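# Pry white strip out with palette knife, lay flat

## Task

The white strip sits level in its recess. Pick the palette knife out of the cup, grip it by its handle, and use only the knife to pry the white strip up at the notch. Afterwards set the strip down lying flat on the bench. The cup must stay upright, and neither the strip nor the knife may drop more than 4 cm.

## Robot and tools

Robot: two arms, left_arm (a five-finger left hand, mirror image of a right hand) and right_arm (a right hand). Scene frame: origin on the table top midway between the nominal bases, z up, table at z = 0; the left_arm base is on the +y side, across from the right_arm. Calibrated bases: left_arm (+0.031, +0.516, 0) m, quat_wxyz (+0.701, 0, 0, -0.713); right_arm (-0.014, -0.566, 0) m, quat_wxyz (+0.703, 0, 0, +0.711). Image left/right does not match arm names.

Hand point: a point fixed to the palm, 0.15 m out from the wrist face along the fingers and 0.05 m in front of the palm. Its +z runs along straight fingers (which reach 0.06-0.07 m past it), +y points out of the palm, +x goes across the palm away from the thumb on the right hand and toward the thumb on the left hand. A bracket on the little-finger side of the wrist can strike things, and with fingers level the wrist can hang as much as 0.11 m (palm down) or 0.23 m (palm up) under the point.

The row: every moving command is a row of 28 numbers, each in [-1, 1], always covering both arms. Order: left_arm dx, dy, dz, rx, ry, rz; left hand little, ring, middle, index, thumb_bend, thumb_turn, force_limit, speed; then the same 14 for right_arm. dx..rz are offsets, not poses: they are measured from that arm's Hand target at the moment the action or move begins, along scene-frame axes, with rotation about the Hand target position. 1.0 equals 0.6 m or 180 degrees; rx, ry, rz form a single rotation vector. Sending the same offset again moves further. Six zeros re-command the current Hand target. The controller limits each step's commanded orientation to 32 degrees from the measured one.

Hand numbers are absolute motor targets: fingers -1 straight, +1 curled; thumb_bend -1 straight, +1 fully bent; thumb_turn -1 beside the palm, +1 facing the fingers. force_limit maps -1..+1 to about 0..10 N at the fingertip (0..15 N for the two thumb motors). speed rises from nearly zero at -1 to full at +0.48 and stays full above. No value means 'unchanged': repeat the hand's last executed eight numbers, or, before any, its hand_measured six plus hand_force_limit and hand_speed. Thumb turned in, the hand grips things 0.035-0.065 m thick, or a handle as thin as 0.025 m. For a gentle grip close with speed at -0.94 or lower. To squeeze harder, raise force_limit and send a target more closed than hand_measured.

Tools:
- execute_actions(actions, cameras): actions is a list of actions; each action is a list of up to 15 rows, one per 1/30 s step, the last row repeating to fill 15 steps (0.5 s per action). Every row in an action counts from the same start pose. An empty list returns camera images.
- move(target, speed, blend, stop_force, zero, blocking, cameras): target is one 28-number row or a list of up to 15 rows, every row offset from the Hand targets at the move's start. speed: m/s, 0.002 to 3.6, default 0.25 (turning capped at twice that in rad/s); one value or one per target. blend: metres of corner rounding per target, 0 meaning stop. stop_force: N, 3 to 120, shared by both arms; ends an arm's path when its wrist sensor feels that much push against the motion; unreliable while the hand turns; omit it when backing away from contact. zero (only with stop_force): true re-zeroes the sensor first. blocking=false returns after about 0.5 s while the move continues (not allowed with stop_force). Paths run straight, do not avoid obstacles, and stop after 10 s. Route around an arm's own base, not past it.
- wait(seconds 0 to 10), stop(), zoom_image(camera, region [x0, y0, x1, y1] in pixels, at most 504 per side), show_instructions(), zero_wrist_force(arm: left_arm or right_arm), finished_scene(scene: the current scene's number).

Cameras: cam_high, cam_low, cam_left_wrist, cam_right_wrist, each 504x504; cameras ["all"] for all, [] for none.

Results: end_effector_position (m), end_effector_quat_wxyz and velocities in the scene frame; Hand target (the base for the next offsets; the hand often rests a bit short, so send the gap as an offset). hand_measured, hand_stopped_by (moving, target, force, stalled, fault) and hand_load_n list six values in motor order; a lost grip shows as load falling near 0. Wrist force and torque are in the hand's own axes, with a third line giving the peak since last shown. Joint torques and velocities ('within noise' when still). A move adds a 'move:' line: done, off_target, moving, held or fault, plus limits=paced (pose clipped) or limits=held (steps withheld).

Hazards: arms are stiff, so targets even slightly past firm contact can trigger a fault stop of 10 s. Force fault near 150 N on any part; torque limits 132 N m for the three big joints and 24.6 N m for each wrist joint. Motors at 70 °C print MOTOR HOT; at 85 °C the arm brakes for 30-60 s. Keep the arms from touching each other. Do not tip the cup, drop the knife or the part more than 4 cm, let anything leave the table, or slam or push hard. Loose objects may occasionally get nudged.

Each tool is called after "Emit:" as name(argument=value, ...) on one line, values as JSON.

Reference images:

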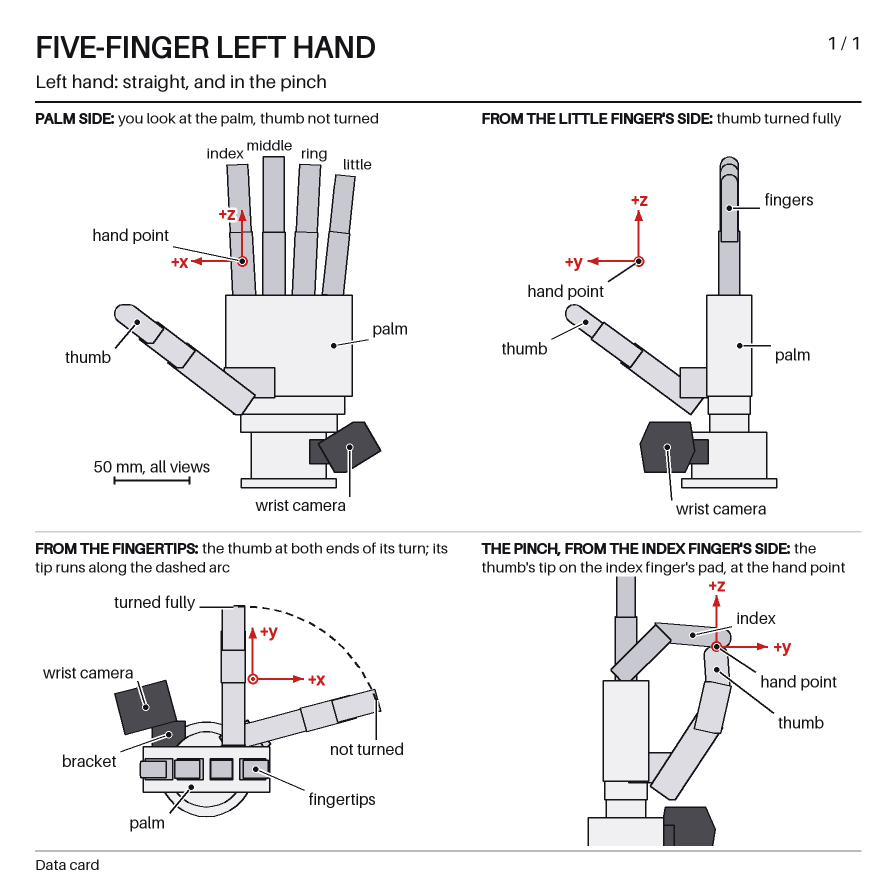

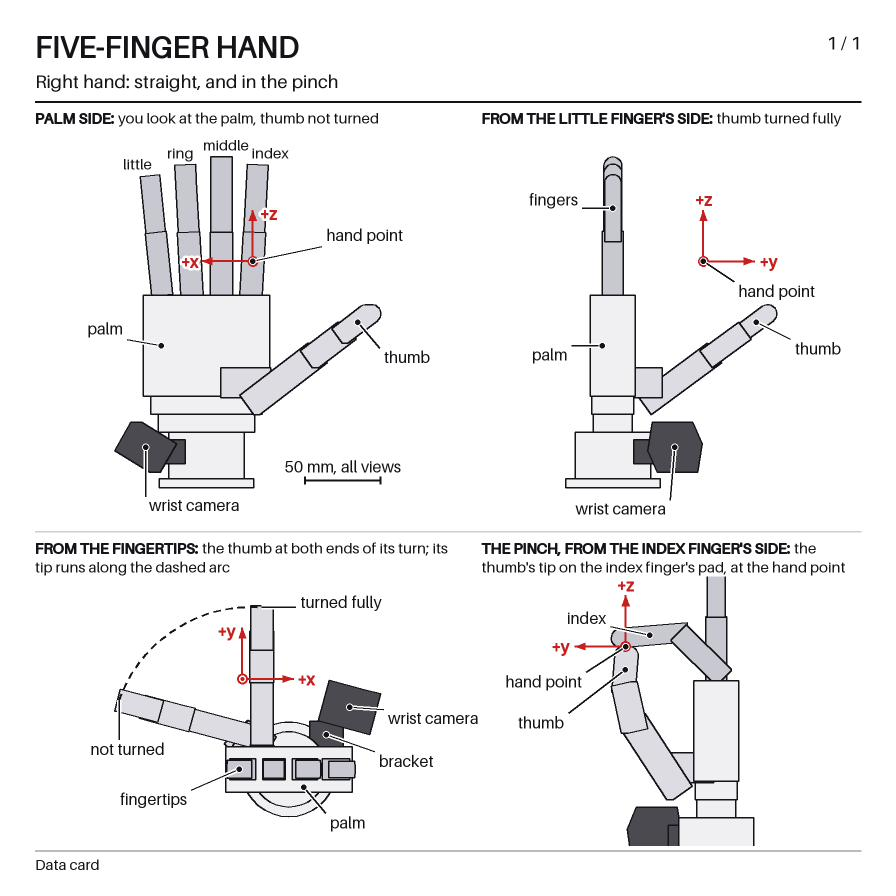

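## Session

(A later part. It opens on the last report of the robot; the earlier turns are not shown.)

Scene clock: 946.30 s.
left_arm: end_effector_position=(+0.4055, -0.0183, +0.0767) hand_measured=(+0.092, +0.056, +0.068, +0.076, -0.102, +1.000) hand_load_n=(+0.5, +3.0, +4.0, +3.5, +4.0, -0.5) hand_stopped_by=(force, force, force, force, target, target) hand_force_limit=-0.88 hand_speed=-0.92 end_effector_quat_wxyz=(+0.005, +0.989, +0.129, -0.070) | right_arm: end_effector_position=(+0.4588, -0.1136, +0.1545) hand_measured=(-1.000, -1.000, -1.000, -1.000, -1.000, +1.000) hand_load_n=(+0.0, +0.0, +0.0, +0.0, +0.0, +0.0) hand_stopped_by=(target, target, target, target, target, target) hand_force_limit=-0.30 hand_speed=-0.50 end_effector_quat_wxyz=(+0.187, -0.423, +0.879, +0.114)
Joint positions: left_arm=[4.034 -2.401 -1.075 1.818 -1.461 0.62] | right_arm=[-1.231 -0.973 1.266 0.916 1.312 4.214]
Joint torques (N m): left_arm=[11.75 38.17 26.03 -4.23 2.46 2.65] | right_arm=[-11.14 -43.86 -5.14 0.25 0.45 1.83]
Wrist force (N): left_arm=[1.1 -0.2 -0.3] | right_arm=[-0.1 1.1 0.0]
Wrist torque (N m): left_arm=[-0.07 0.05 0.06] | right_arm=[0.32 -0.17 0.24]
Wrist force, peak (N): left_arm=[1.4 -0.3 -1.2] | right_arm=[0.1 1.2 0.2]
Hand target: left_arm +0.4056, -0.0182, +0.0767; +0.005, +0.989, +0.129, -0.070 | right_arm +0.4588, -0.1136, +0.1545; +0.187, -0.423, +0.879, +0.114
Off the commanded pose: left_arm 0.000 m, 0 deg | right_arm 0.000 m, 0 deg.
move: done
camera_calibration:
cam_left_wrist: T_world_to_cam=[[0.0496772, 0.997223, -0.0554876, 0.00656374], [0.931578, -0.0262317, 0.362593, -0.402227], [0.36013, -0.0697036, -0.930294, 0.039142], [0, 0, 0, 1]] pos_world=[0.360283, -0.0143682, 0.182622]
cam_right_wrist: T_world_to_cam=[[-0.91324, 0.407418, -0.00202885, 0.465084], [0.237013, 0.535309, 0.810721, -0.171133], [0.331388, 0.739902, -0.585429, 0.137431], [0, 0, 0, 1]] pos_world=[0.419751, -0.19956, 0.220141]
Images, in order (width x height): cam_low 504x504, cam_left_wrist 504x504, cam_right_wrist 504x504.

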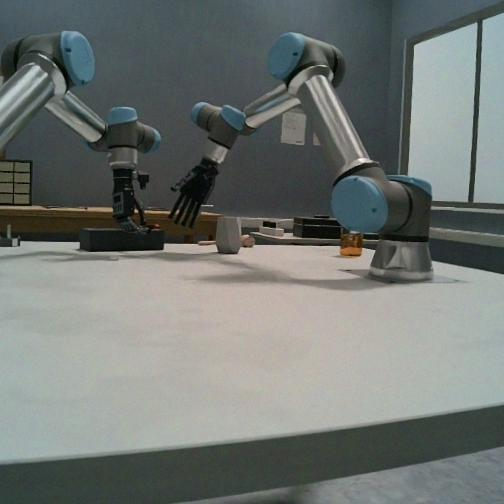

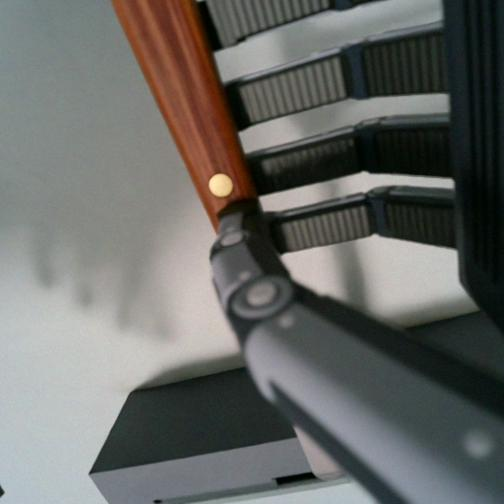

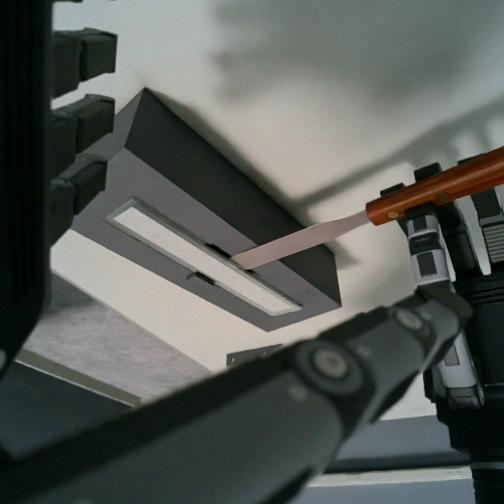

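Emit:
move(target=[[0.0161, 0.0043, 0, 0, 0, 0, 0.12, 0.1, 0.35, 0.35, -0.1, 1, -0.88, -0.92, 0, 0, 0, 0, 0, 0, -1, -1, -1, -1, -1, 1, -0.3, -0.5]], speed=0.015, stop_force=6, cameras=["cam_right_wrist", "cam_left_wrist", "cam_high"])

Emit:
zoom_image(camera="cam_right_wrist", region=[170, 200, 300, 320])

Emit:
zoom_image(camera="cam_left_wrist", region=[250, 400, 390, 504])

Emit:
zoom_image(camera="cam_high", region=[210, 340, 330, 440])

Scene clock: 954.67 s.
left_arm: end_effector_position=(+0.4153, -0.0157, +0.0767) hand_measured=(+0.092, +0.056, +0.068, +0.076, -0.102, +1.000) hand_load_n=(-0.5, +2.0, +4.0, +4.5, +4.5, +0.0) hand_stopped_by=(force, force, force, force, target, target) hand_force_limit=-0.88 hand_speed=-0.92 end_effector_quat_wxyz=(+0.005, +0.989, +0.129, -0.070) | right_arm: end_effector_position=(+0.4588, -0.1136, +0.1545) hand_measured=(-1.000, -1.000, -1.000, -1.000, -1.000, +1.000) hand_load_n=(+0.0, +0.0, +0.0, +0.0, +0.0, +0.0) hand_stopped_by=(target, target, target, target, target, target) hand_force_limit=-0.30 hand_speed=-0.50 end_effector_quat_wxyz=(+0.187, -0.423, +0.879, +0.114)
Joint positions: left_arm=[4.048 -2.411 -1.057 1.809 -1.462 0.634] | right_arm=[-1.231 -0.973 1.266 0.916 1.312 4.214]
Joint torques (N m): left_arm=[-12.53 58.98 5.07 -1.4 0.79 -2.73] | right_arm=[-10.47 -44.97 -6.21 0.41 0.61 1.72]
Wrist force (N): left_arm=[1.2 -0.2 0.2] | right_arm=[-0.2 0.8 -0.1]
Wrist torque (N m): left_arm=[-0.05 -0.07 0.01] | right_arm=[0.28 -0.17 0.23]
Wrist force, peak (N): left_arm=[1.4 0.1 0.0] | right_arm=[-0.1 1.3 -0.1]
Hand target: left_arm +0.4153, -0.0157, +0.0767; +0.005, +0.989, +0.129, -0.070 | right_arm +0.4588, -0.1136, +0.1545; +0.187, -0.423, +0.879, +0.114
Off the commanded pose: left_arm 0.000 m, 0 deg | right_arm 0.000 m, 0 deg.
move: done
camera_calibration:
cam_left_wrist: T_world_to_cam=[[0.049711, 0.997216, -0.0555752, 0.00348737], [0.93159, -0.0262339, 0.362562, -0.411287], [0.360094, -0.0697967, -0.930301, 0.0358074], [0, 0, 0, 1]] pos_world=[0.370083, -0.0117681, 0.182622]
cam_right_wrist: T_world_to_cam=[[-0.91324, 0.407418, -0.00202885, 0.465084], [0.237013, 0.535309, 0.810721, -0.171133], [0.331388, 0.739902, -0.585429, 0.137431], [0, 0, 0, 1]] pos_world=[0.419751, -0.19956, 0.220141]
Images, in order (width x height): cam_high 504x504, cam_left_wrist 504x504, cam_right_wrist 504x504.

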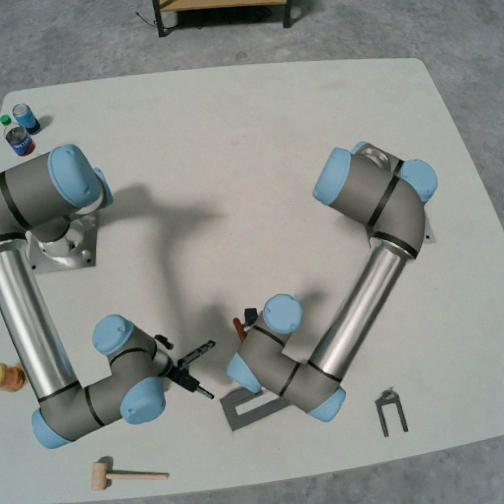

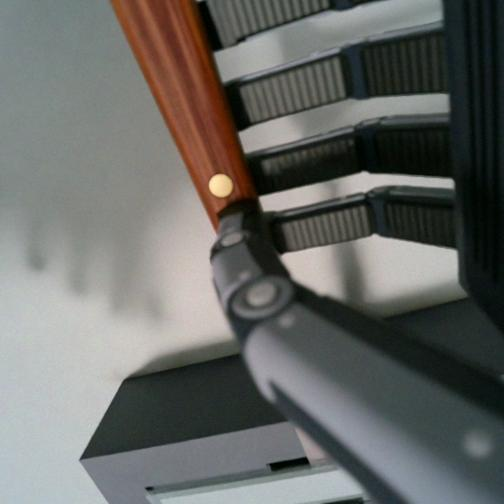

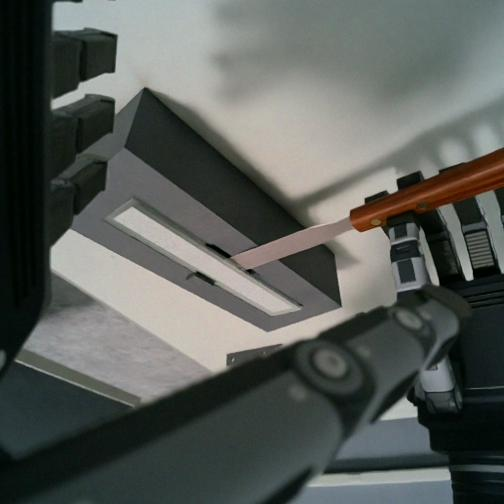

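Scaled by 3.877 from the camera's 504x504 image, which has a finer 720x720 frame.

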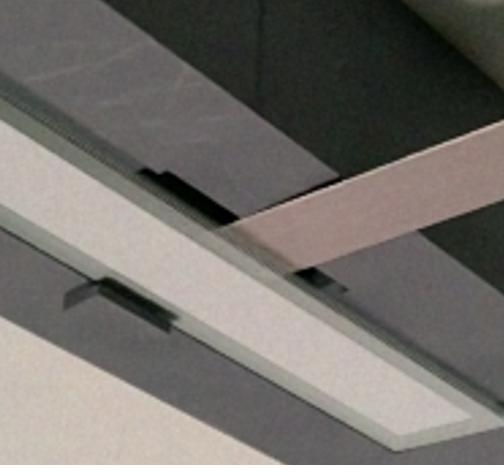

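Scaled by 3.600 from the camera's 504x504 image, which has a finer 720x720 frame.

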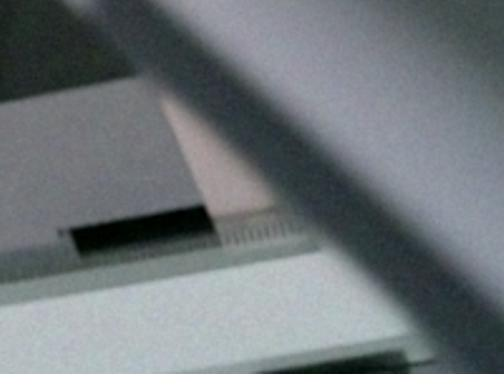

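Scaled by 4.200 from the camera's 504x504 image, which has a finer 720x720 frame.

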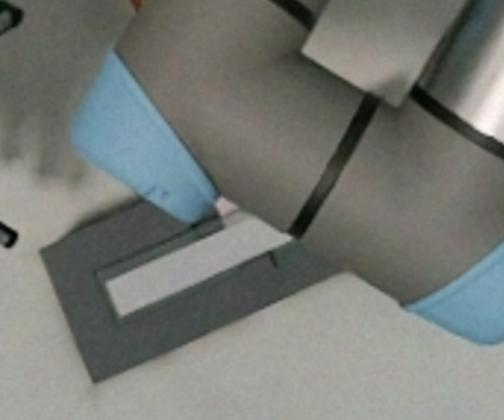

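Emit:
move(target=[[0.0209, 0.0056, 0.0007, 0, 0, 0, 0.12, 0.1, 0.35, 0.35, -0.1, 1, -0.88, -0.92, 0, 0, 0, 0, 0, 0, -1, -1, -1, -1, -1, 1, -0.3, -0.5]], speed=0.015, stop_force=6, cameras=["cam_right_wrist", "cam_left_wrist"])

Emit:
zoom_image(camera="cam_right_wrist", region=[170, 200, 300, 320])

Emit:
zoom_image(camera="cam_left_wrist", region=[250, 400, 390, 504])

Scene clock: 959.60 s.
left_arm: end_effector_position=(+0.4278, -0.0123, +0.0771) hand_measured=(+0.092, +0.056, +0.068, +0.076, -0.102, +1.000) hand_load_n=(+0.0, +1.0, +3.5, +6.0, +4.5, +0.5) hand_stopped_by=(force, force, force, force, target, target) hand_force_limit=-0.88 hand_speed=-0.92 end_effector_quat_wxyz=(+0.005, +0.989, +0.129, -0.070) | right_arm: end_effector_position=(+0.4588, -0.1136, +0.1545) hand_measured=(-1.000, -1.000, -1.000, -1.000, -1.000, +1.000) hand_load_n=(+0.0, +0.0, +0.0, +0.0, +0.0, +0.0) hand_stopped_by=(target, target, target, target, target, target) hand_force_limit=-0.30 hand_speed=-0.50 end_effector_quat_wxyz=(+0.187, -0.423, +0.879, +0.114)
Joint positions: left_arm=[4.066 -2.425 -1.031 1.794 -1.464 0.652] | right_arm=[-1.231 -0.973 1.266 0.916 1.312 4.214]
Joint torques (N m): left_arm=[-11.7 60.44 4.2 -1.09 0.54 -2.87] | right_arm=[-10.64 -45.57 -5.29 0.45 0.53 1.72]
Wrist force (N): left_arm=[0.8 -0.2 0.6] | right_arm=[0.0 1.0 0.3]
Wrist torque (N m): left_arm=[-0.05 -0.12 -0.01] | right_arm=[0.30 -0.20 0.25]
Wrist force, peak (N): left_arm=[1.1 -0.2 1.1] | right_arm=[-0.1 1.2 0.2]
Hand target: left_arm +0.4278, -0.0123, +0.0771; +0.005, +0.989, +0.129, -0.070 | right_arm +0.4588, -0.1136, +0.1545; +0.187, -0.423, +0.879, +0.114
Off the commanded pose: left_arm 0.000 m, 0 deg | right_arm 0.000 m, 0 deg.
move: done
camera_calibration:
cam_left_wrist: T_world_to_cam=[[0.049711, 0.997216, -0.0555752, -0.000507294], [0.93159, -0.0262339, 0.362562, -0.423081], [0.360094, -0.0697967, -0.930301, 0.0318797], [0, 0, 0, 1]] pos_world=[0.382683, -0.00836809, 0.183022]
cam_right_wrist: T_world_to_cam=[[-0.91324, 0.407418, -0.00202885, 0.465084], [0.237013, 0.535309, 0.810721, -0.171133], [0.331388, 0.739902, -0.585429, 0.137431], [0, 0, 0, 1]] pos_world=[0.419751, -0.19956, 0.220141]
Images, in order (width x height): cam_left_wrist 504x504, cam_right_wrist 504x504.

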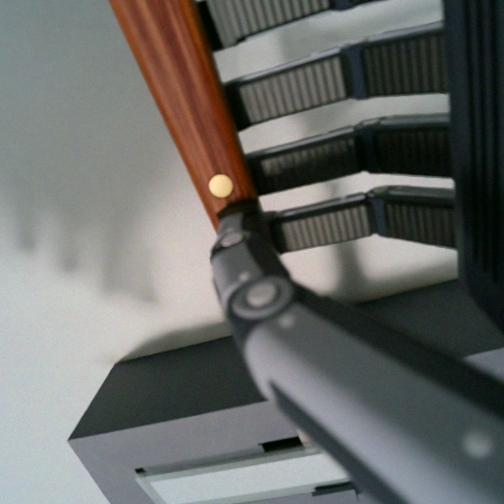

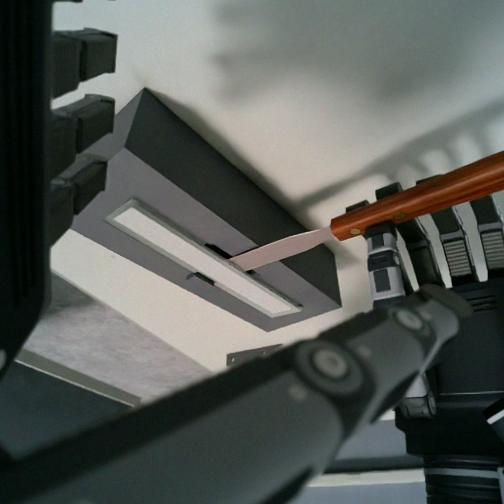

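Scaled by 3.877 from the camera's 504x504 image, which has a finer 720x720 frame.

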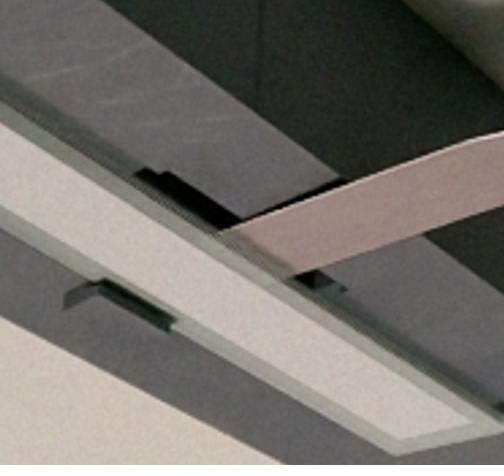

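Scaled by 3.600 from the camera's 504x504 image, which has a finer 720x720 frame.

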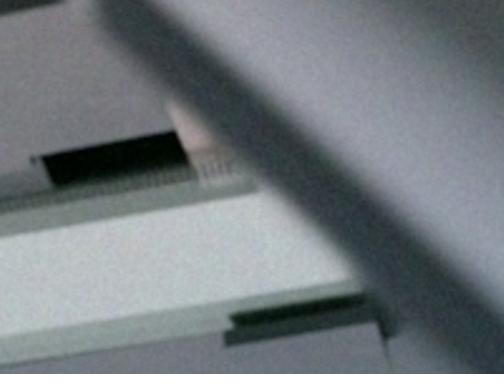

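Emit:
move(target=[[0, 0, 0.008, 0.0057, -0.0215, 0, 0.12, 0.1, 0.35, 0.35, -0.1, 1, -0.88, -0.92, 0, 0, 0, 0, 0, 0, -1, -1, -1, -1, -1, 1, -0.3, -0.5]], speed=0.02, cameras=["cam_right_wrist", "cam_left_wrist", "cam_low"])

Emit:
zoom_image(camera="cam_right_wrist", region=[100, 160, 320, 340])

Emit:
zoom_image(camera="cam_low", region=[60, 180, 200, 260])

Scene clock: 965.57 s.
left_arm: end_effector_position=(+0.4278, -0.0123, +0.0819) hand_measured=(+0.092, +0.056, +0.068, +0.074, -0.102, +1.000) hand_load_n=(+0.0, +0.0, +0.0, +16.5, +6.0, +4.5) hand_stopped_by=(force, force, force, force, target, target) hand_force_limit=-0.88 hand_speed=-0.92 end_effector_quat_wxyz=(+0.001, +0.991, +0.130, -0.035) | right_arm: end_effector_position=(+0.4588, -0.1136, +0.1545) hand_measured=(-1.000, -1.000, -1.000, -1.000, -1.000, +1.000) hand_load_n=(+0.0, +0.0, +0.0, +0.0, +0.0, +0.0) hand_stopped_by=(target, target, target, target, target, target) hand_force_limit=-0.30 hand_speed=-0.50 end_effector_quat_wxyz=(+0.187, -0.423, +0.879, +0.114)
Joint positions: left_arm=[4.041 -2.399 -1.055 1.836 -1.519 0.624] | right_arm=[-1.231 -0.973 1.266 0.916 1.312 4.214]
Joint torques (N m): left_arm=[1.94 49.06 16.27 -3.41 1.43 -0.62] | right_arm=[-10.92 -45.8 -4.95 0.38 0.39 1.86]
Wrist force (N): left_arm=[-0.4 -0.5 3.0] | right_arm=[0.1 1.0 0.0]
Wrist torque (N m): left_arm=[-0.04 -0.46 0.07] | right_arm=[0.32 -0.20 0.25]
Wrist force, peak (N): left_arm=[-0.8 -0.5 3.3] | right_arm=[-0.3 1.3 -0.2]
Hand target: left_arm +0.4278, -0.0123, +0.0819; +0.001, +0.991, +0.130, -0.035 | right_arm +0.4588, -0.1136, +0.1545; +0.187, -0.423, +0.879, +0.114
Off the commanded pose: left_arm 0.000 m, 0 deg | right_arm 0.000 m, 0 deg.
move: done
camera_calibration:
cam_left_wrist: T_world_to_cam=[[0.0528123, 0.998021, -0.0341448, -0.00327709], [0.904868, -0.0333637, 0.424384, -0.418526], [0.422404, -0.0533092, -0.904838, 0.00786528], [0, 0, 0, 1]] pos_world=[0.375562, -0.0102737, 0.184621]
cam_right_wrist: T_world_to_cam=[[-0.91324, 0.407418, -0.00202885, 0.465084], [0.237013, 0.535309, 0.810721, -0.171133], [0.331388, 0.739902, -0.585429, 0.137431], [0, 0, 0, 1]] pos_world=[0.419751, -0.19956, 0.220141]
Images, in order (width x height): cam_low 504x504, cam_left_wrist 504x504, cam_right_wrist 504x504.

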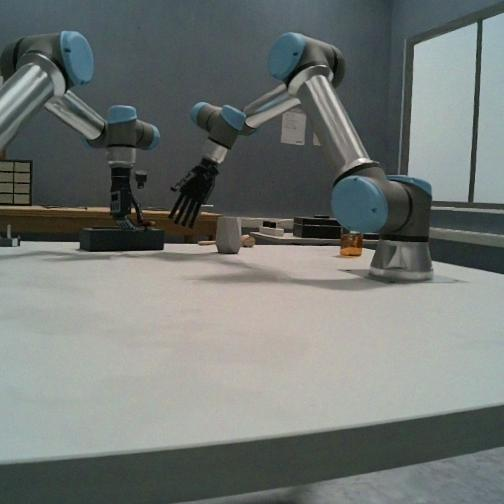

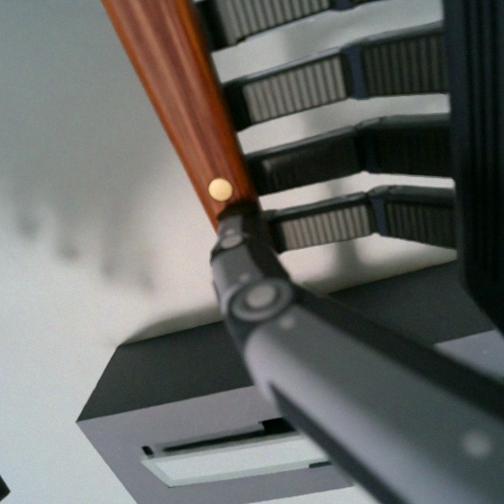

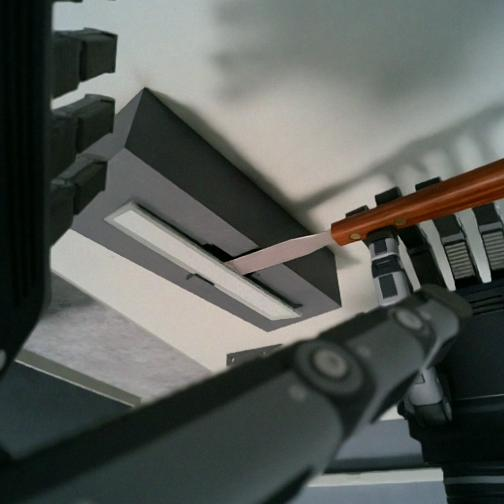

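Scaled by 2.291 from the camera's 504x504 image, which has a finer 720x720 frame.

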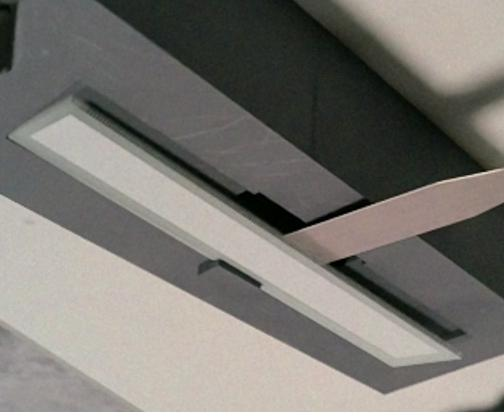

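Scaled by 3.600 from the camera's 504x504 image, which has a finer 720x720 frame.

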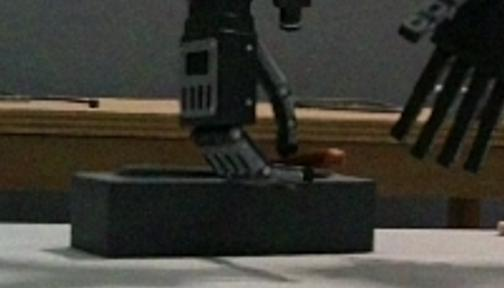

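Emit:
zoom_image(camera="cam_right_wrist", region=[170, 245, 260, 325])

Emit:
zoom_image(camera="cam_left_wrist", region=[130, 400, 390, 504])

Emit:
zoom_image(camera="cam_right_wrist", region=[95, 190, 185, 270])

Scaled by 5.600 from the camera's 504x504 image, which has a finer 720x720 frame.

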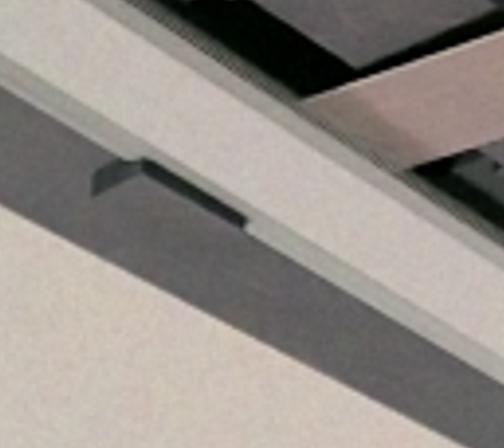

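Scaled by 1.938 from the camera's 504x504 image, which has a finer 720x720 frame.

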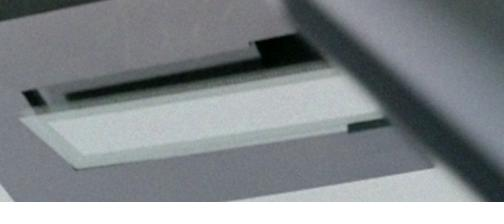

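Scaled by 5.600 from the camera's 504x504 image, which has a finer 720x720 frame.

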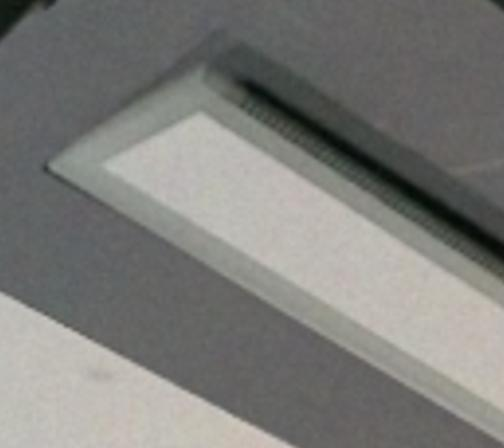

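Emit:
move(target=[[0, 0, -0.008, -0.0057, 0.0215, 0, 0.12, 0.1, 0.35, 0.35, -0.1, 1, -0.88, -0.92, 0, 0, 0, 0, 0, 0, -1, -1, -1, -1, -1, 1, -0.3, -0.5]], speed=0.03, cameras=["cam_right_wrist", "cam_left_wrist"])

Emit:
zoom_image(camera="cam_right_wrist", region=[100, 180, 320, 340])

Scene clock: 986.83 s.
left_arm: end_effector_position=(+0.4279, -0.0123, +0.0770) hand_measured=(+0.092, +0.056, +0.068, +0.076, -0.102, +1.000) hand_load_n=(+0.0, +1.0, +3.5, +5.5, +4.0, -0.5) hand_stopped_by=(force, force, force, force, target, target) hand_force_limit=-0.88 hand_speed=-0.92 end_effector_quat_wxyz=(+0.005, +0.989, +0.129, -0.070) | right_arm: end_effector_position=(+0.4588, -0.1136, +0.1545) hand_measured=(-1.000, -1.000, -1.000, -1.000, -1.000, +1.000) hand_load_n=(+0.0, +0.0, +0.0, +0.0, +0.0, +0.0) hand_stopped_by=(target, target, target, target, target, target) hand_force_limit=-0.30 hand_speed=-0.50 end_effector_quat_wxyz=(+0.187, -0.423, +0.879, +0.114)
Joint positions: left_arm=[4.066 -2.425 -1.031 1.794 -1.464 0.652] | right_arm=[-1.231 -0.973 1.266 0.916 1.312 4.214]
Joint torques (N m): left_arm=[-7.71 58.89 10.09 -1.15 -0.85 -0.93] | right_arm=[-10.14 -45.28 -6 0.41 0.49 1.71]
Wrist force (N): left_arm=[0.6 -0.3 0.3] | right_arm=[0.0 1.0 0.1]
Wrist torque (N m): left_arm=[-0.04 -0.08 -0.04] | right_arm=[0.30 -0.18 0.23]
Wrist force, peak (N): left_arm=[-0.3 -0.7 3.3] | right_arm=[0.0 1.2 0.1]
Hand target: left_arm +0.4278, -0.0123, +0.0771; +0.005, +0.989, +0.129, -0.070 | right_arm +0.4588, -0.1136, +0.1545; +0.187, -0.423, +0.879, +0.114
Off the commanded pose: left_arm 0.000 m, 0 deg | right_arm 0.000 m, 0 deg.
move: done
camera_calibration:
cam_left_wrist: T_world_to_cam=[[0.0496926, 0.997216, -0.0555977, -0.000506602], [0.931739, -0.0262372, 0.36218, -0.423125], [0.359713, -0.0698002, -0.930449, 0.0319249], [0, 0, 0, 1]] pos_world=[0.382784, -0.00836807, 0.182924]
cam_right_wrist: T_world_to_cam=[[-0.91324, 0.407418, -0.00202885, 0.465084], [0.237013, 0.535309, 0.810721, -0.171133], [0.331388, 0.739902, -0.585429, 0.137431], [0, 0, 0, 1]] pos_world=[0.419751, -0.19956, 0.220141]
Images, in order (width x height): cam_left_wrist 504x504, cam_right_wrist 504x504.

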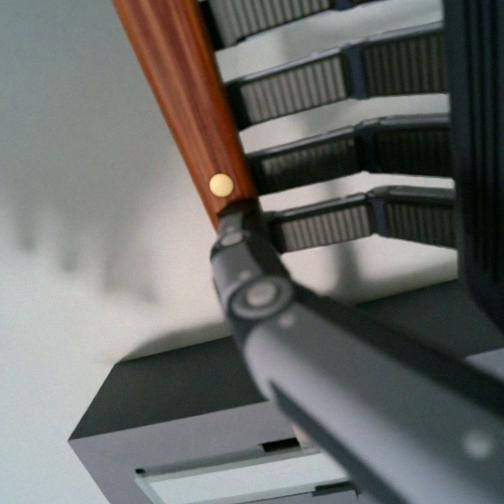

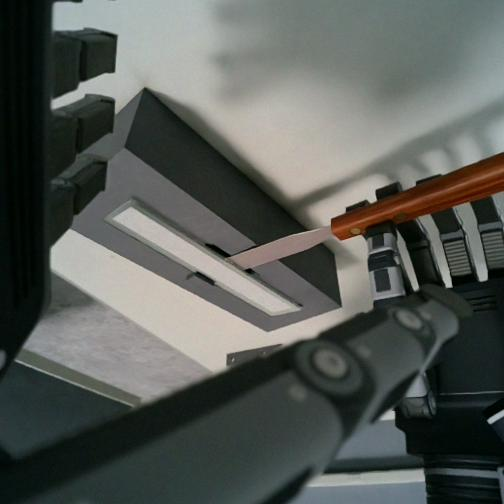

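Scaled by 2.291 from the camera's 504x504 image, which has a finer 720x720 frame.

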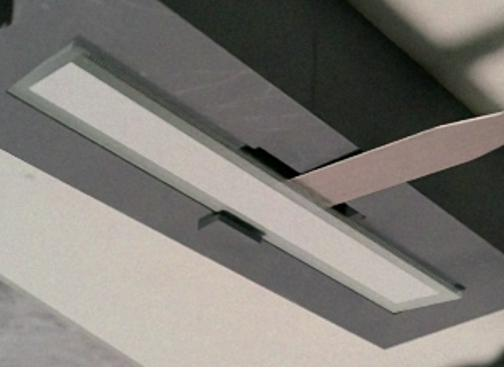

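Emit:
move(target=[[-0.0161,-0.0043,0,0,0,0,0.12,0.1,0.35,0.35,-0.1,1,-0.88,-0.92,0,0,0,0,0,0,-1,-1,-1,-1,-1,1,-0.3,-0.5]], speed=0.015, cameras=["all"])

Scene clock: 1005.07 s.
left_arm: end_effector_position=(+0.4180, -0.0149, +0.0771) hand_measured=(+0.092, +0.056, +0.068, +0.076, -0.102, +1.000) hand_load_n=(+0.5, +1.0, +3.5, +5.0, +4.0, -0.5) hand_stopped_by=(force, force, force, force, target, target) hand_force_limit=-0.88 hand_speed=-0.92 end_effector_quat_wxyz=(+0.005, +0.989, +0.129, -0.070) | right_arm: end_effector_position=(+0.4588, -0.1136, +0.1545) hand_measured=(-1.000, -1.000, -1.000, -1.000, -1.000, +1.000) hand_load_n=(+0.0, +0.0, +0.0, +0.0, +0.0, +0.0) hand_stopped_by=(target, target, target, target, target, target) hand_force_limit=-0.30 hand_speed=-0.50 end_effector_quat_wxyz=(+0.187, -0.423, +0.879, +0.114)
Joint positions: left_arm=[4.052 -2.414 -1.051 1.805 -1.463 0.638] | right_arm=[-1.231 -0.973 1.266 0.916 1.312 4.214]
Joint torques (N m): left_arm=[4.55 47.75 21.75 -2.59 2.09 -0.85] | right_arm=[-9.49 -46.62 -4.69 0.24 0.64 1.99]
Wrist force (N): left_arm=[0.8 -0.2 0.1] | right_arm=[-0.1 1.2 0.1]
Wrist torque (N m): left_arm=[-0.03 -0.04 0.08] | right_arm=[0.33 -0.19 0.24]
Wrist force, peak (N): left_arm=[1.2 0.1 0.8] | right_arm=[-0.1 1.2 0.1]
Hand target: left_arm +0.4182, -0.0149, +0.0771; +0.005, +0.989, +0.129, -0.070 | right_arm +0.4588, -0.1136, +0.1545; +0.187, -0.423, +0.879, +0.114
Off the commanded pose: left_arm 0.000 m, 0 deg | right_arm 0.000 m, 0 deg.
move: done
camera_calibration:
cam_left_wrist: T_world_to_cam=[[0.049711, 0.997216, -0.0555752, 0.00257264], [0.93159, -0.0262339, 0.362562, -0.414019], [0.360094, -0.0697967, -0.930301, 0.0352271], [0, 0, 0, 1]] pos_world=[0.372883, -0.0109681, 0.183022]
cam_right_wrist: T_world_to_cam=[[-0.91324, 0.407418, -0.00202885, 0.465084], [0.237013, 0.535309, 0.810721, -0.171133], [0.331388, 0.739902, -0.585429, 0.137431], [0, 0, 0, 1]] pos_world=[0.419751, -0.19956, 0.220141]

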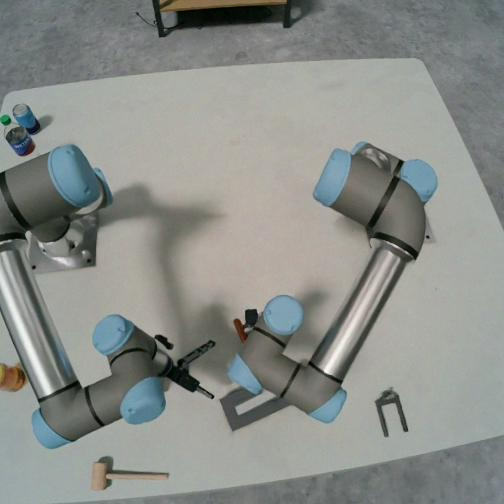

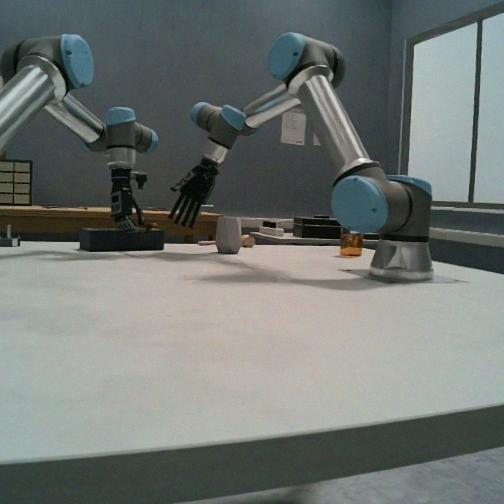

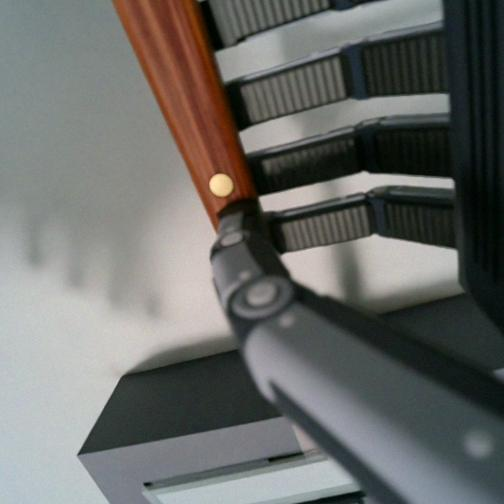

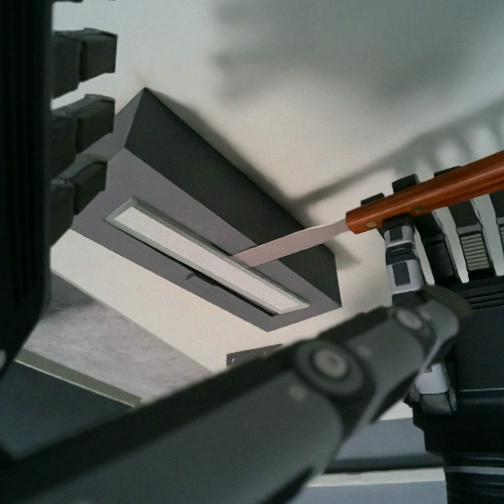

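Emit:
zoom_image(camera="cam_right_wrist", region=[90, 180, 350, 340])

Emit:
zoom_image(camera="cam_left_wrist", region=[60, 340, 380, 504])

Scaled by 1.938 from the camera's 504x504 image, which has a finer 720x720 frame.

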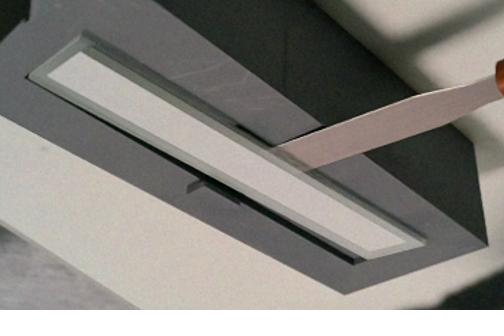

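Scaled by 1.575 from the camera's 504x504 image, which has a finer 720x720 frame.

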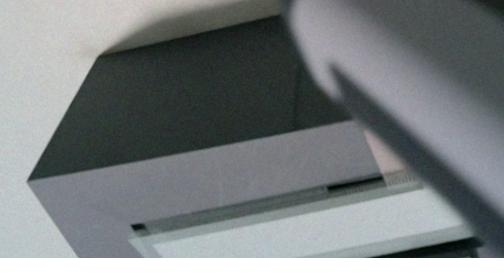

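Emit:
move(target=[[0,0,0.008,0,0,0,0.12,0.1,0.35,0.35,-0.1,1,-0.88,-0.92,0,0,0,0,0,0,-1,-1,-1,-1,-1,1,-0.3,-0.5]], speed=0.015, cameras=["cam_left_wrist","cam_right_wrist"])

Emit:
zoom_image(camera="cam_right_wrist", region=[90, 180, 350, 340])

Emit:
zoom_image(camera="cam_left_wrist", region=[60, 340, 380, 504])

Scene clock: 1013.93 s.
left_arm: end_effector_position=(+0.4182, -0.0149, +0.0820) hand_measured=(+0.092, +0.056, +0.068, +0.076, -0.102, +1.000) hand_load_n=(+0.0, +0.5, +3.0, +5.5, +4.5, +0.0) hand_stopped_by=(force, force, force, force, target, target) hand_force_limit=-0.88 hand_speed=-0.92 end_effector_quat_wxyz=(+0.005, +0.989, +0.129, -0.070) | right_arm: end_effector_position=(+0.4588, -0.1136, +0.1545) hand_measured=(-1.000, -1.000, -1.000, -1.000, -1.000, +1.000) hand_load_n=(+0.0, +0.0, +0.0, +0.0, +0.0, +0.0) hand_stopped_by=(target, target, target, target, target, target) hand_force_limit=-0.30 hand_speed=-0.50 end_effector_quat_wxyz=(+0.187, -0.423, +0.879, +0.114)
Joint positions: left_arm=[4.052 -2.41 -1.045 1.795 -1.463 0.638] | right_arm=[-1.231 -0.973 1.266 0.916 1.312 4.214]
Joint torques (N m): left_arm=[11.45 51.37 18.11 -2.05 -0.64 2.56] | right_arm=[-10.12 -47.74 -5.59 0.5 0.34 1.62]
Wrist force (N): left_arm=[1.1 -0.2 0.4] | right_arm=[0.0 1.0 0.1]
Wrist torque (N m): left_arm=[-0.02 -0.17 0.08] | right_arm=[0.30 -0.20 0.24]
Wrist force, peak (N): left_arm=[1.0 -0.2 0.7] | right_arm=[0.1 1.2 0.2]
Hand target: left_arm +0.4182, -0.0149, +0.0819; +0.005, +0.989, +0.129, -0.070 | right_arm +0.4588, -0.1136, +0.1545; +0.187, -0.423, +0.879, +0.114
Off the commanded pose: left_arm 0.000 m, 0 deg | right_arm 0.000 m, 0 deg.
move: done
camera_calibration:
cam_left_wrist: T_world_to_cam=[[0.049711, 0.997216, -0.0555752, 0.00283998], [0.93159, -0.0262339, 0.362562, -0.415889], [0.360094, -0.0697967, -0.930301, 0.0397496], [0, 0, 0, 1]] pos_world=[0.372983, -0.0109681, 0.187922]
cam_right_wrist: T_world_to_cam=[[-0.91324, 0.407418, -0.00202885, 0.465084], [0.237013, 0.535309, 0.810721, -0.171133], [0.331388, 0.739902, -0.585429, 0.137431], [0, 0, 0, 1]] pos_world=[0.419751, -0.19956, 0.220141]
Images, in order (width x height): cam_left_wrist 504x504, cam_right_wrist 504x504.

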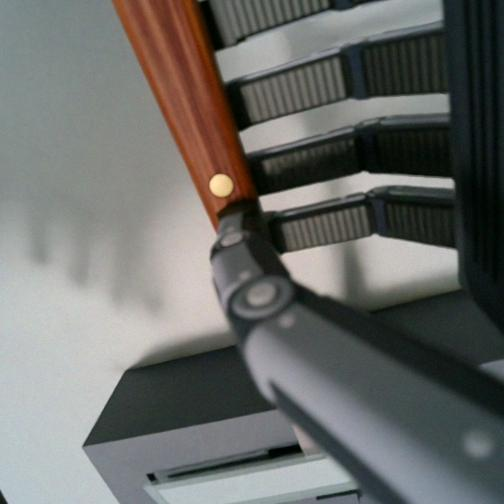

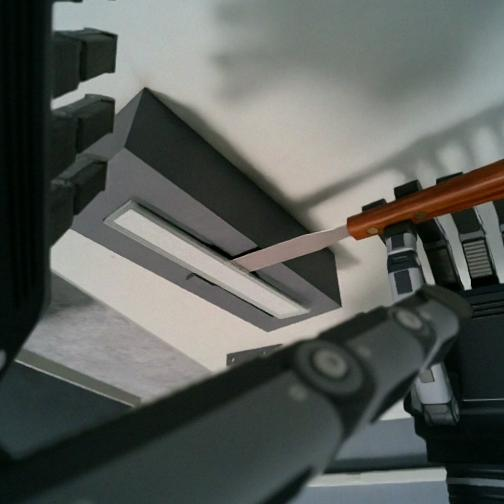

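Scaled by 1.938 from the camera's 504x504 image, which has a finer 720x720 frame.

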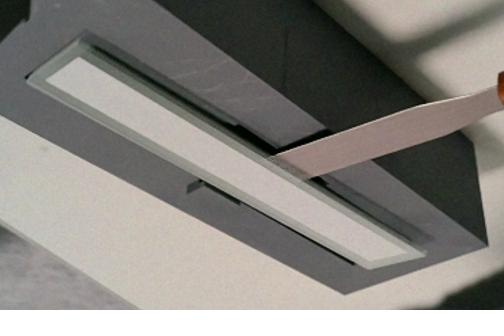

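Scaled by 1.575 from the camera's 504x504 image, which has a finer 720x720 frame.

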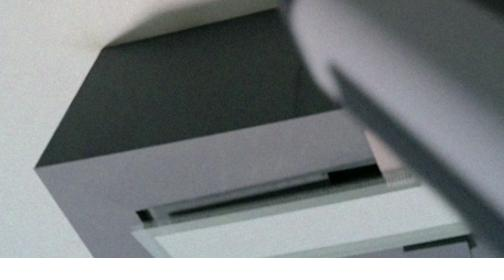

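Emit:
move(target=[[0,0,0.0133,0,0,0,0.12,0.1,0.35,0.35,-0.1,1,-0.88,-0.92,0,0,0,0,0,0,-1,-1,-1,-1,-1,1,-0.3,-0.5]], speed=0.015, cameras=["cam_left_wrist","cam_right_wrist"])

Emit:
zoom_image(camera="cam_right_wrist", region=[90, 180, 350, 340])

Emit:
zoom_image(camera="cam_left_wrist", region=[60, 340, 380, 504])

Scene clock: 1018.40 s.
left_arm: end_effector_position=(+0.4182, -0.0149, +0.0900) hand_measured=(+0.092, +0.056, +0.068, +0.076, -0.102, +1.000) hand_load_n=(+0.0, +0.5, +3.0, +5.5, +4.5, +0.0) hand_stopped_by=(force, force, force, force, target, target) hand_force_limit=-0.88 hand_speed=-0.92 end_effector_quat_wxyz=(+0.005, +0.989, +0.129, -0.070) | right_arm: end_effector_position=(+0.4588, -0.1136, +0.1545) hand_measured=(-1.000, -1.000, -1.000, -1.000, -1.000, +1.000) hand_load_n=(+0.0, +0.0, +0.0, +0.0, +0.0, +0.0) hand_stopped_by=(target, target, target, target, target, target) hand_force_limit=-0.30 hand_speed=-0.50 end_effector_quat_wxyz=(+0.187, -0.423, +0.879, +0.114)
Joint positions: left_arm=[4.052 -2.403 -1.036 1.779 -1.463 0.638] | right_arm=[-1.231 -0.973 1.266 0.916 1.312 4.214]
Joint torques (N m): left_arm=[8.55 48.66 14.1 -1.52 -0.52 2.37] | right_arm=[-10.73 -47.33 -6.48 0.12 0.61 1.69]
Wrist force (N): left_arm=[0.8 0.0 0.5] | right_arm=[-0.1 1.0 0.0]
Wrist torque (N m): left_arm=[0.00 -0.12 0.07] | right_arm=[0.31 -0.17 0.23]
Wrist force, peak (N): left_arm=[1.2 -0.3 0.8] | right_arm=[-0.1 1.2 0.2]
Hand target: left_arm +0.4182, -0.0149, +0.0899; +0.005, +0.989, +0.129, -0.070 | right_arm +0.4588, -0.1136, +0.1545; +0.187, -0.423, +0.879, +0.114
Off the commanded pose: left_arm 0.000 m, 0 deg | right_arm 0.000 m, 0 deg.
move: done
camera_calibration:
cam_left_wrist: T_world_to_cam=[[0.049713, 0.997216, -0.0555804, 0.00328483], [0.931577, -0.0262314, 0.362595, -0.418791], [0.360128, -0.0698031, -0.930288, 0.0471767], [0, 0, 0, 1]] pos_world=[0.372983, -0.0109681, 0.195922]
cam_right_wrist: T_world_to_cam=[[-0.91324, 0.407418, -0.00202885, 0.465084], [0.237013, 0.535309, 0.810721, -0.171133], [0.331388, 0.739902, -0.585429, 0.137431], [0, 0, 0, 1]] pos_world=[0.419751, -0.19956, 0.220141]
Images, in order (width x height): cam_left_wrist 504x504, cam_right_wrist 504x504.

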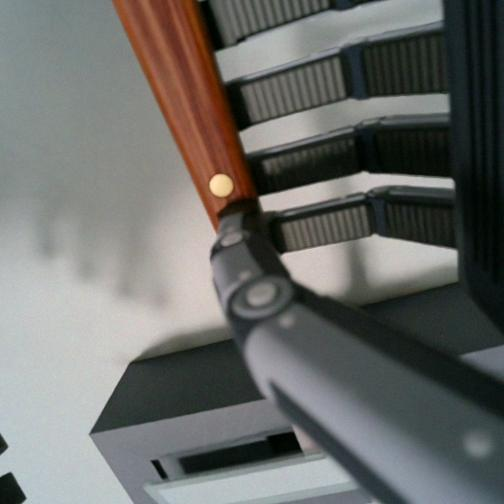

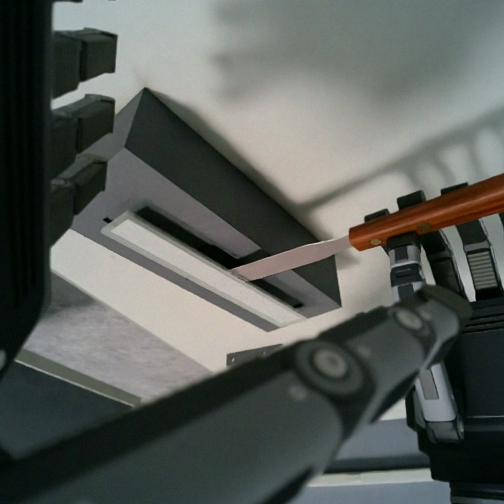

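Scaled by 1.938 from the camera's 504x504 image, which has a finer 720x720 frame.

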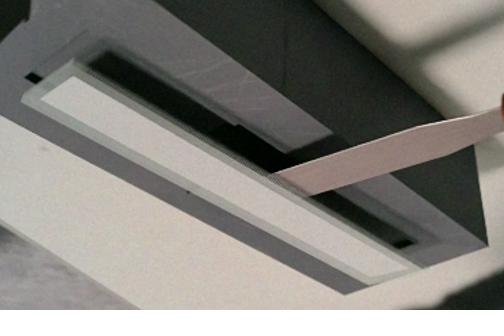

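Scaled by 1.575 from the camera's 504x504 image, which has a finer 720x720 frame.

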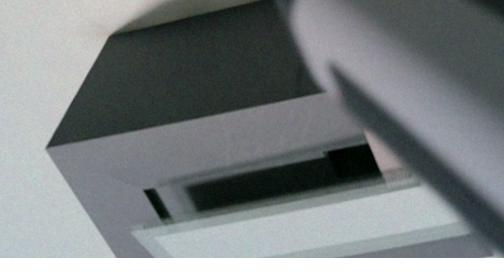

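Emit:
move(target=[[0,0,0,0,0,0,0.12,0.1,0.35,0.35,-0.1,1,-0.88,-0.92,-0.05,-0.12,0.10,0,0,0,-1,-1,-1,-1,-1,1,-0.3,-0.5]], speed=0.12, cameras=["cam_left_wrist","cam_right_wrist","cam_high"])

Scene clock: 1033.63 s.
left_arm: end_effector_position=(+0.4182, -0.0149, +0.0899) hand_measured=(+0.092, +0.056, +0.068, +0.076, -0.102, +1.000) hand_load_n=(+0.0, +0.5, +3.0, +6.0, +4.0, +0.0) hand_stopped_by=(force, force, force, force, target, target) hand_force_limit=-0.88 hand_speed=-0.92 end_effector_quat_wxyz=(+0.005, +0.989, +0.129, -0.070) | right_arm: end_effector_position=(+0.4288, -0.1856, +0.2144) hand_measured=(-1.000, -1.000, -1.000, -1.000, -1.000, +1.000) hand_load_n=(+0.0, +0.0, +0.0, +0.0, +0.0, +0.0) hand_stopped_by=(target, target, target, target, target, target) hand_force_limit=-0.30 hand_speed=-0.50 end_effector_quat_wxyz=(+0.187, -0.423, +0.879, +0.114)
Joint positions: left_arm=[4.052 -2.403 -1.036 1.78 -1.463 0.638] | right_arm=[-1.354 -1.161 1.406 0.998 1.27 4.093]
Joint torques (N m): left_arm=[-3.48 39.86 5.66 -1.93 -0.39 2.57] | right_arm=[0.65 -42.44 -27.38 1.74 1.3 0.94]
Wrist force (N): left_arm=[0.7 -0.1 0.8] | right_arm=[0.4 0.9 0.0]
Wrist torque (N m): left_arm=[-0.03 -0.09 0.06] | right_arm=[0.30 -0.24 0.20]
Wrist force, peak (N): left_arm=[1.1 -0.1 0.9] | right_arm=[-0.5 1.2 1.1]
Hand target: left_arm +0.4182, -0.0149, +0.0899; +0.005, +0.989, +0.129, -0.070 | right_arm +0.4288, -0.1856, +0.2145; +0.187, -0.423, +0.879, +0.114
Off the commanded pose: left_arm 0.000 m, 0 deg | right_arm 0.000 m, 0 deg.
move: done
camera_calibration:
cam_left_wrist: T_world_to_cam=[[0.049711, 0.997216, -0.0555752, 0.00327903], [0.93159, -0.0262339, 0.362562, -0.418753], [0.360094, -0.0697967, -0.930301, 0.047099], [0, 0, 0, 1]] pos_world=[0.372983, -0.0109681, 0.195822]
cam_right_wrist: T_world_to_cam=[[-0.913196, 0.407516, -0.00188096, 0.467111], [0.23718, 0.535235, 0.810721, -0.174127], [0.331389, 0.739901, -0.585429, 0.235712], [0, 0, 0, 1]] pos_world=[0.389751, -0.27156, 0.28004]
Images, in order (width x height): cam_high 504x504, cam_left_wrist 504x504, cam_right_wrist 504x504.

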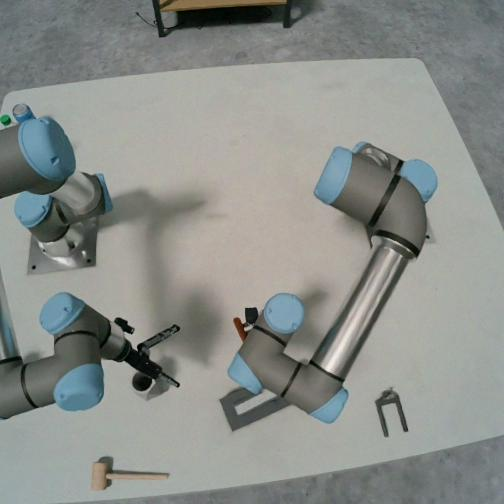

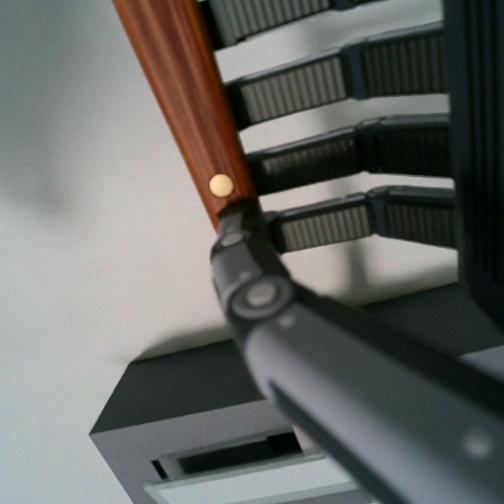

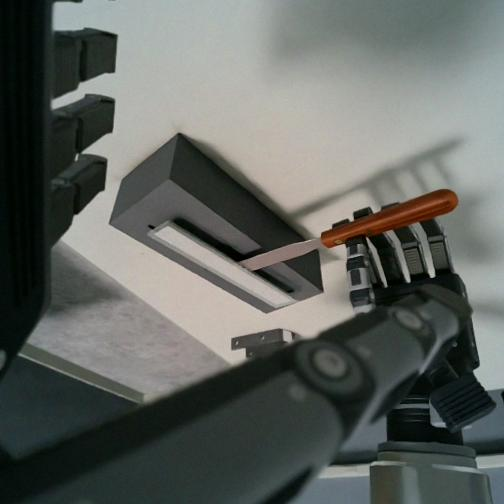

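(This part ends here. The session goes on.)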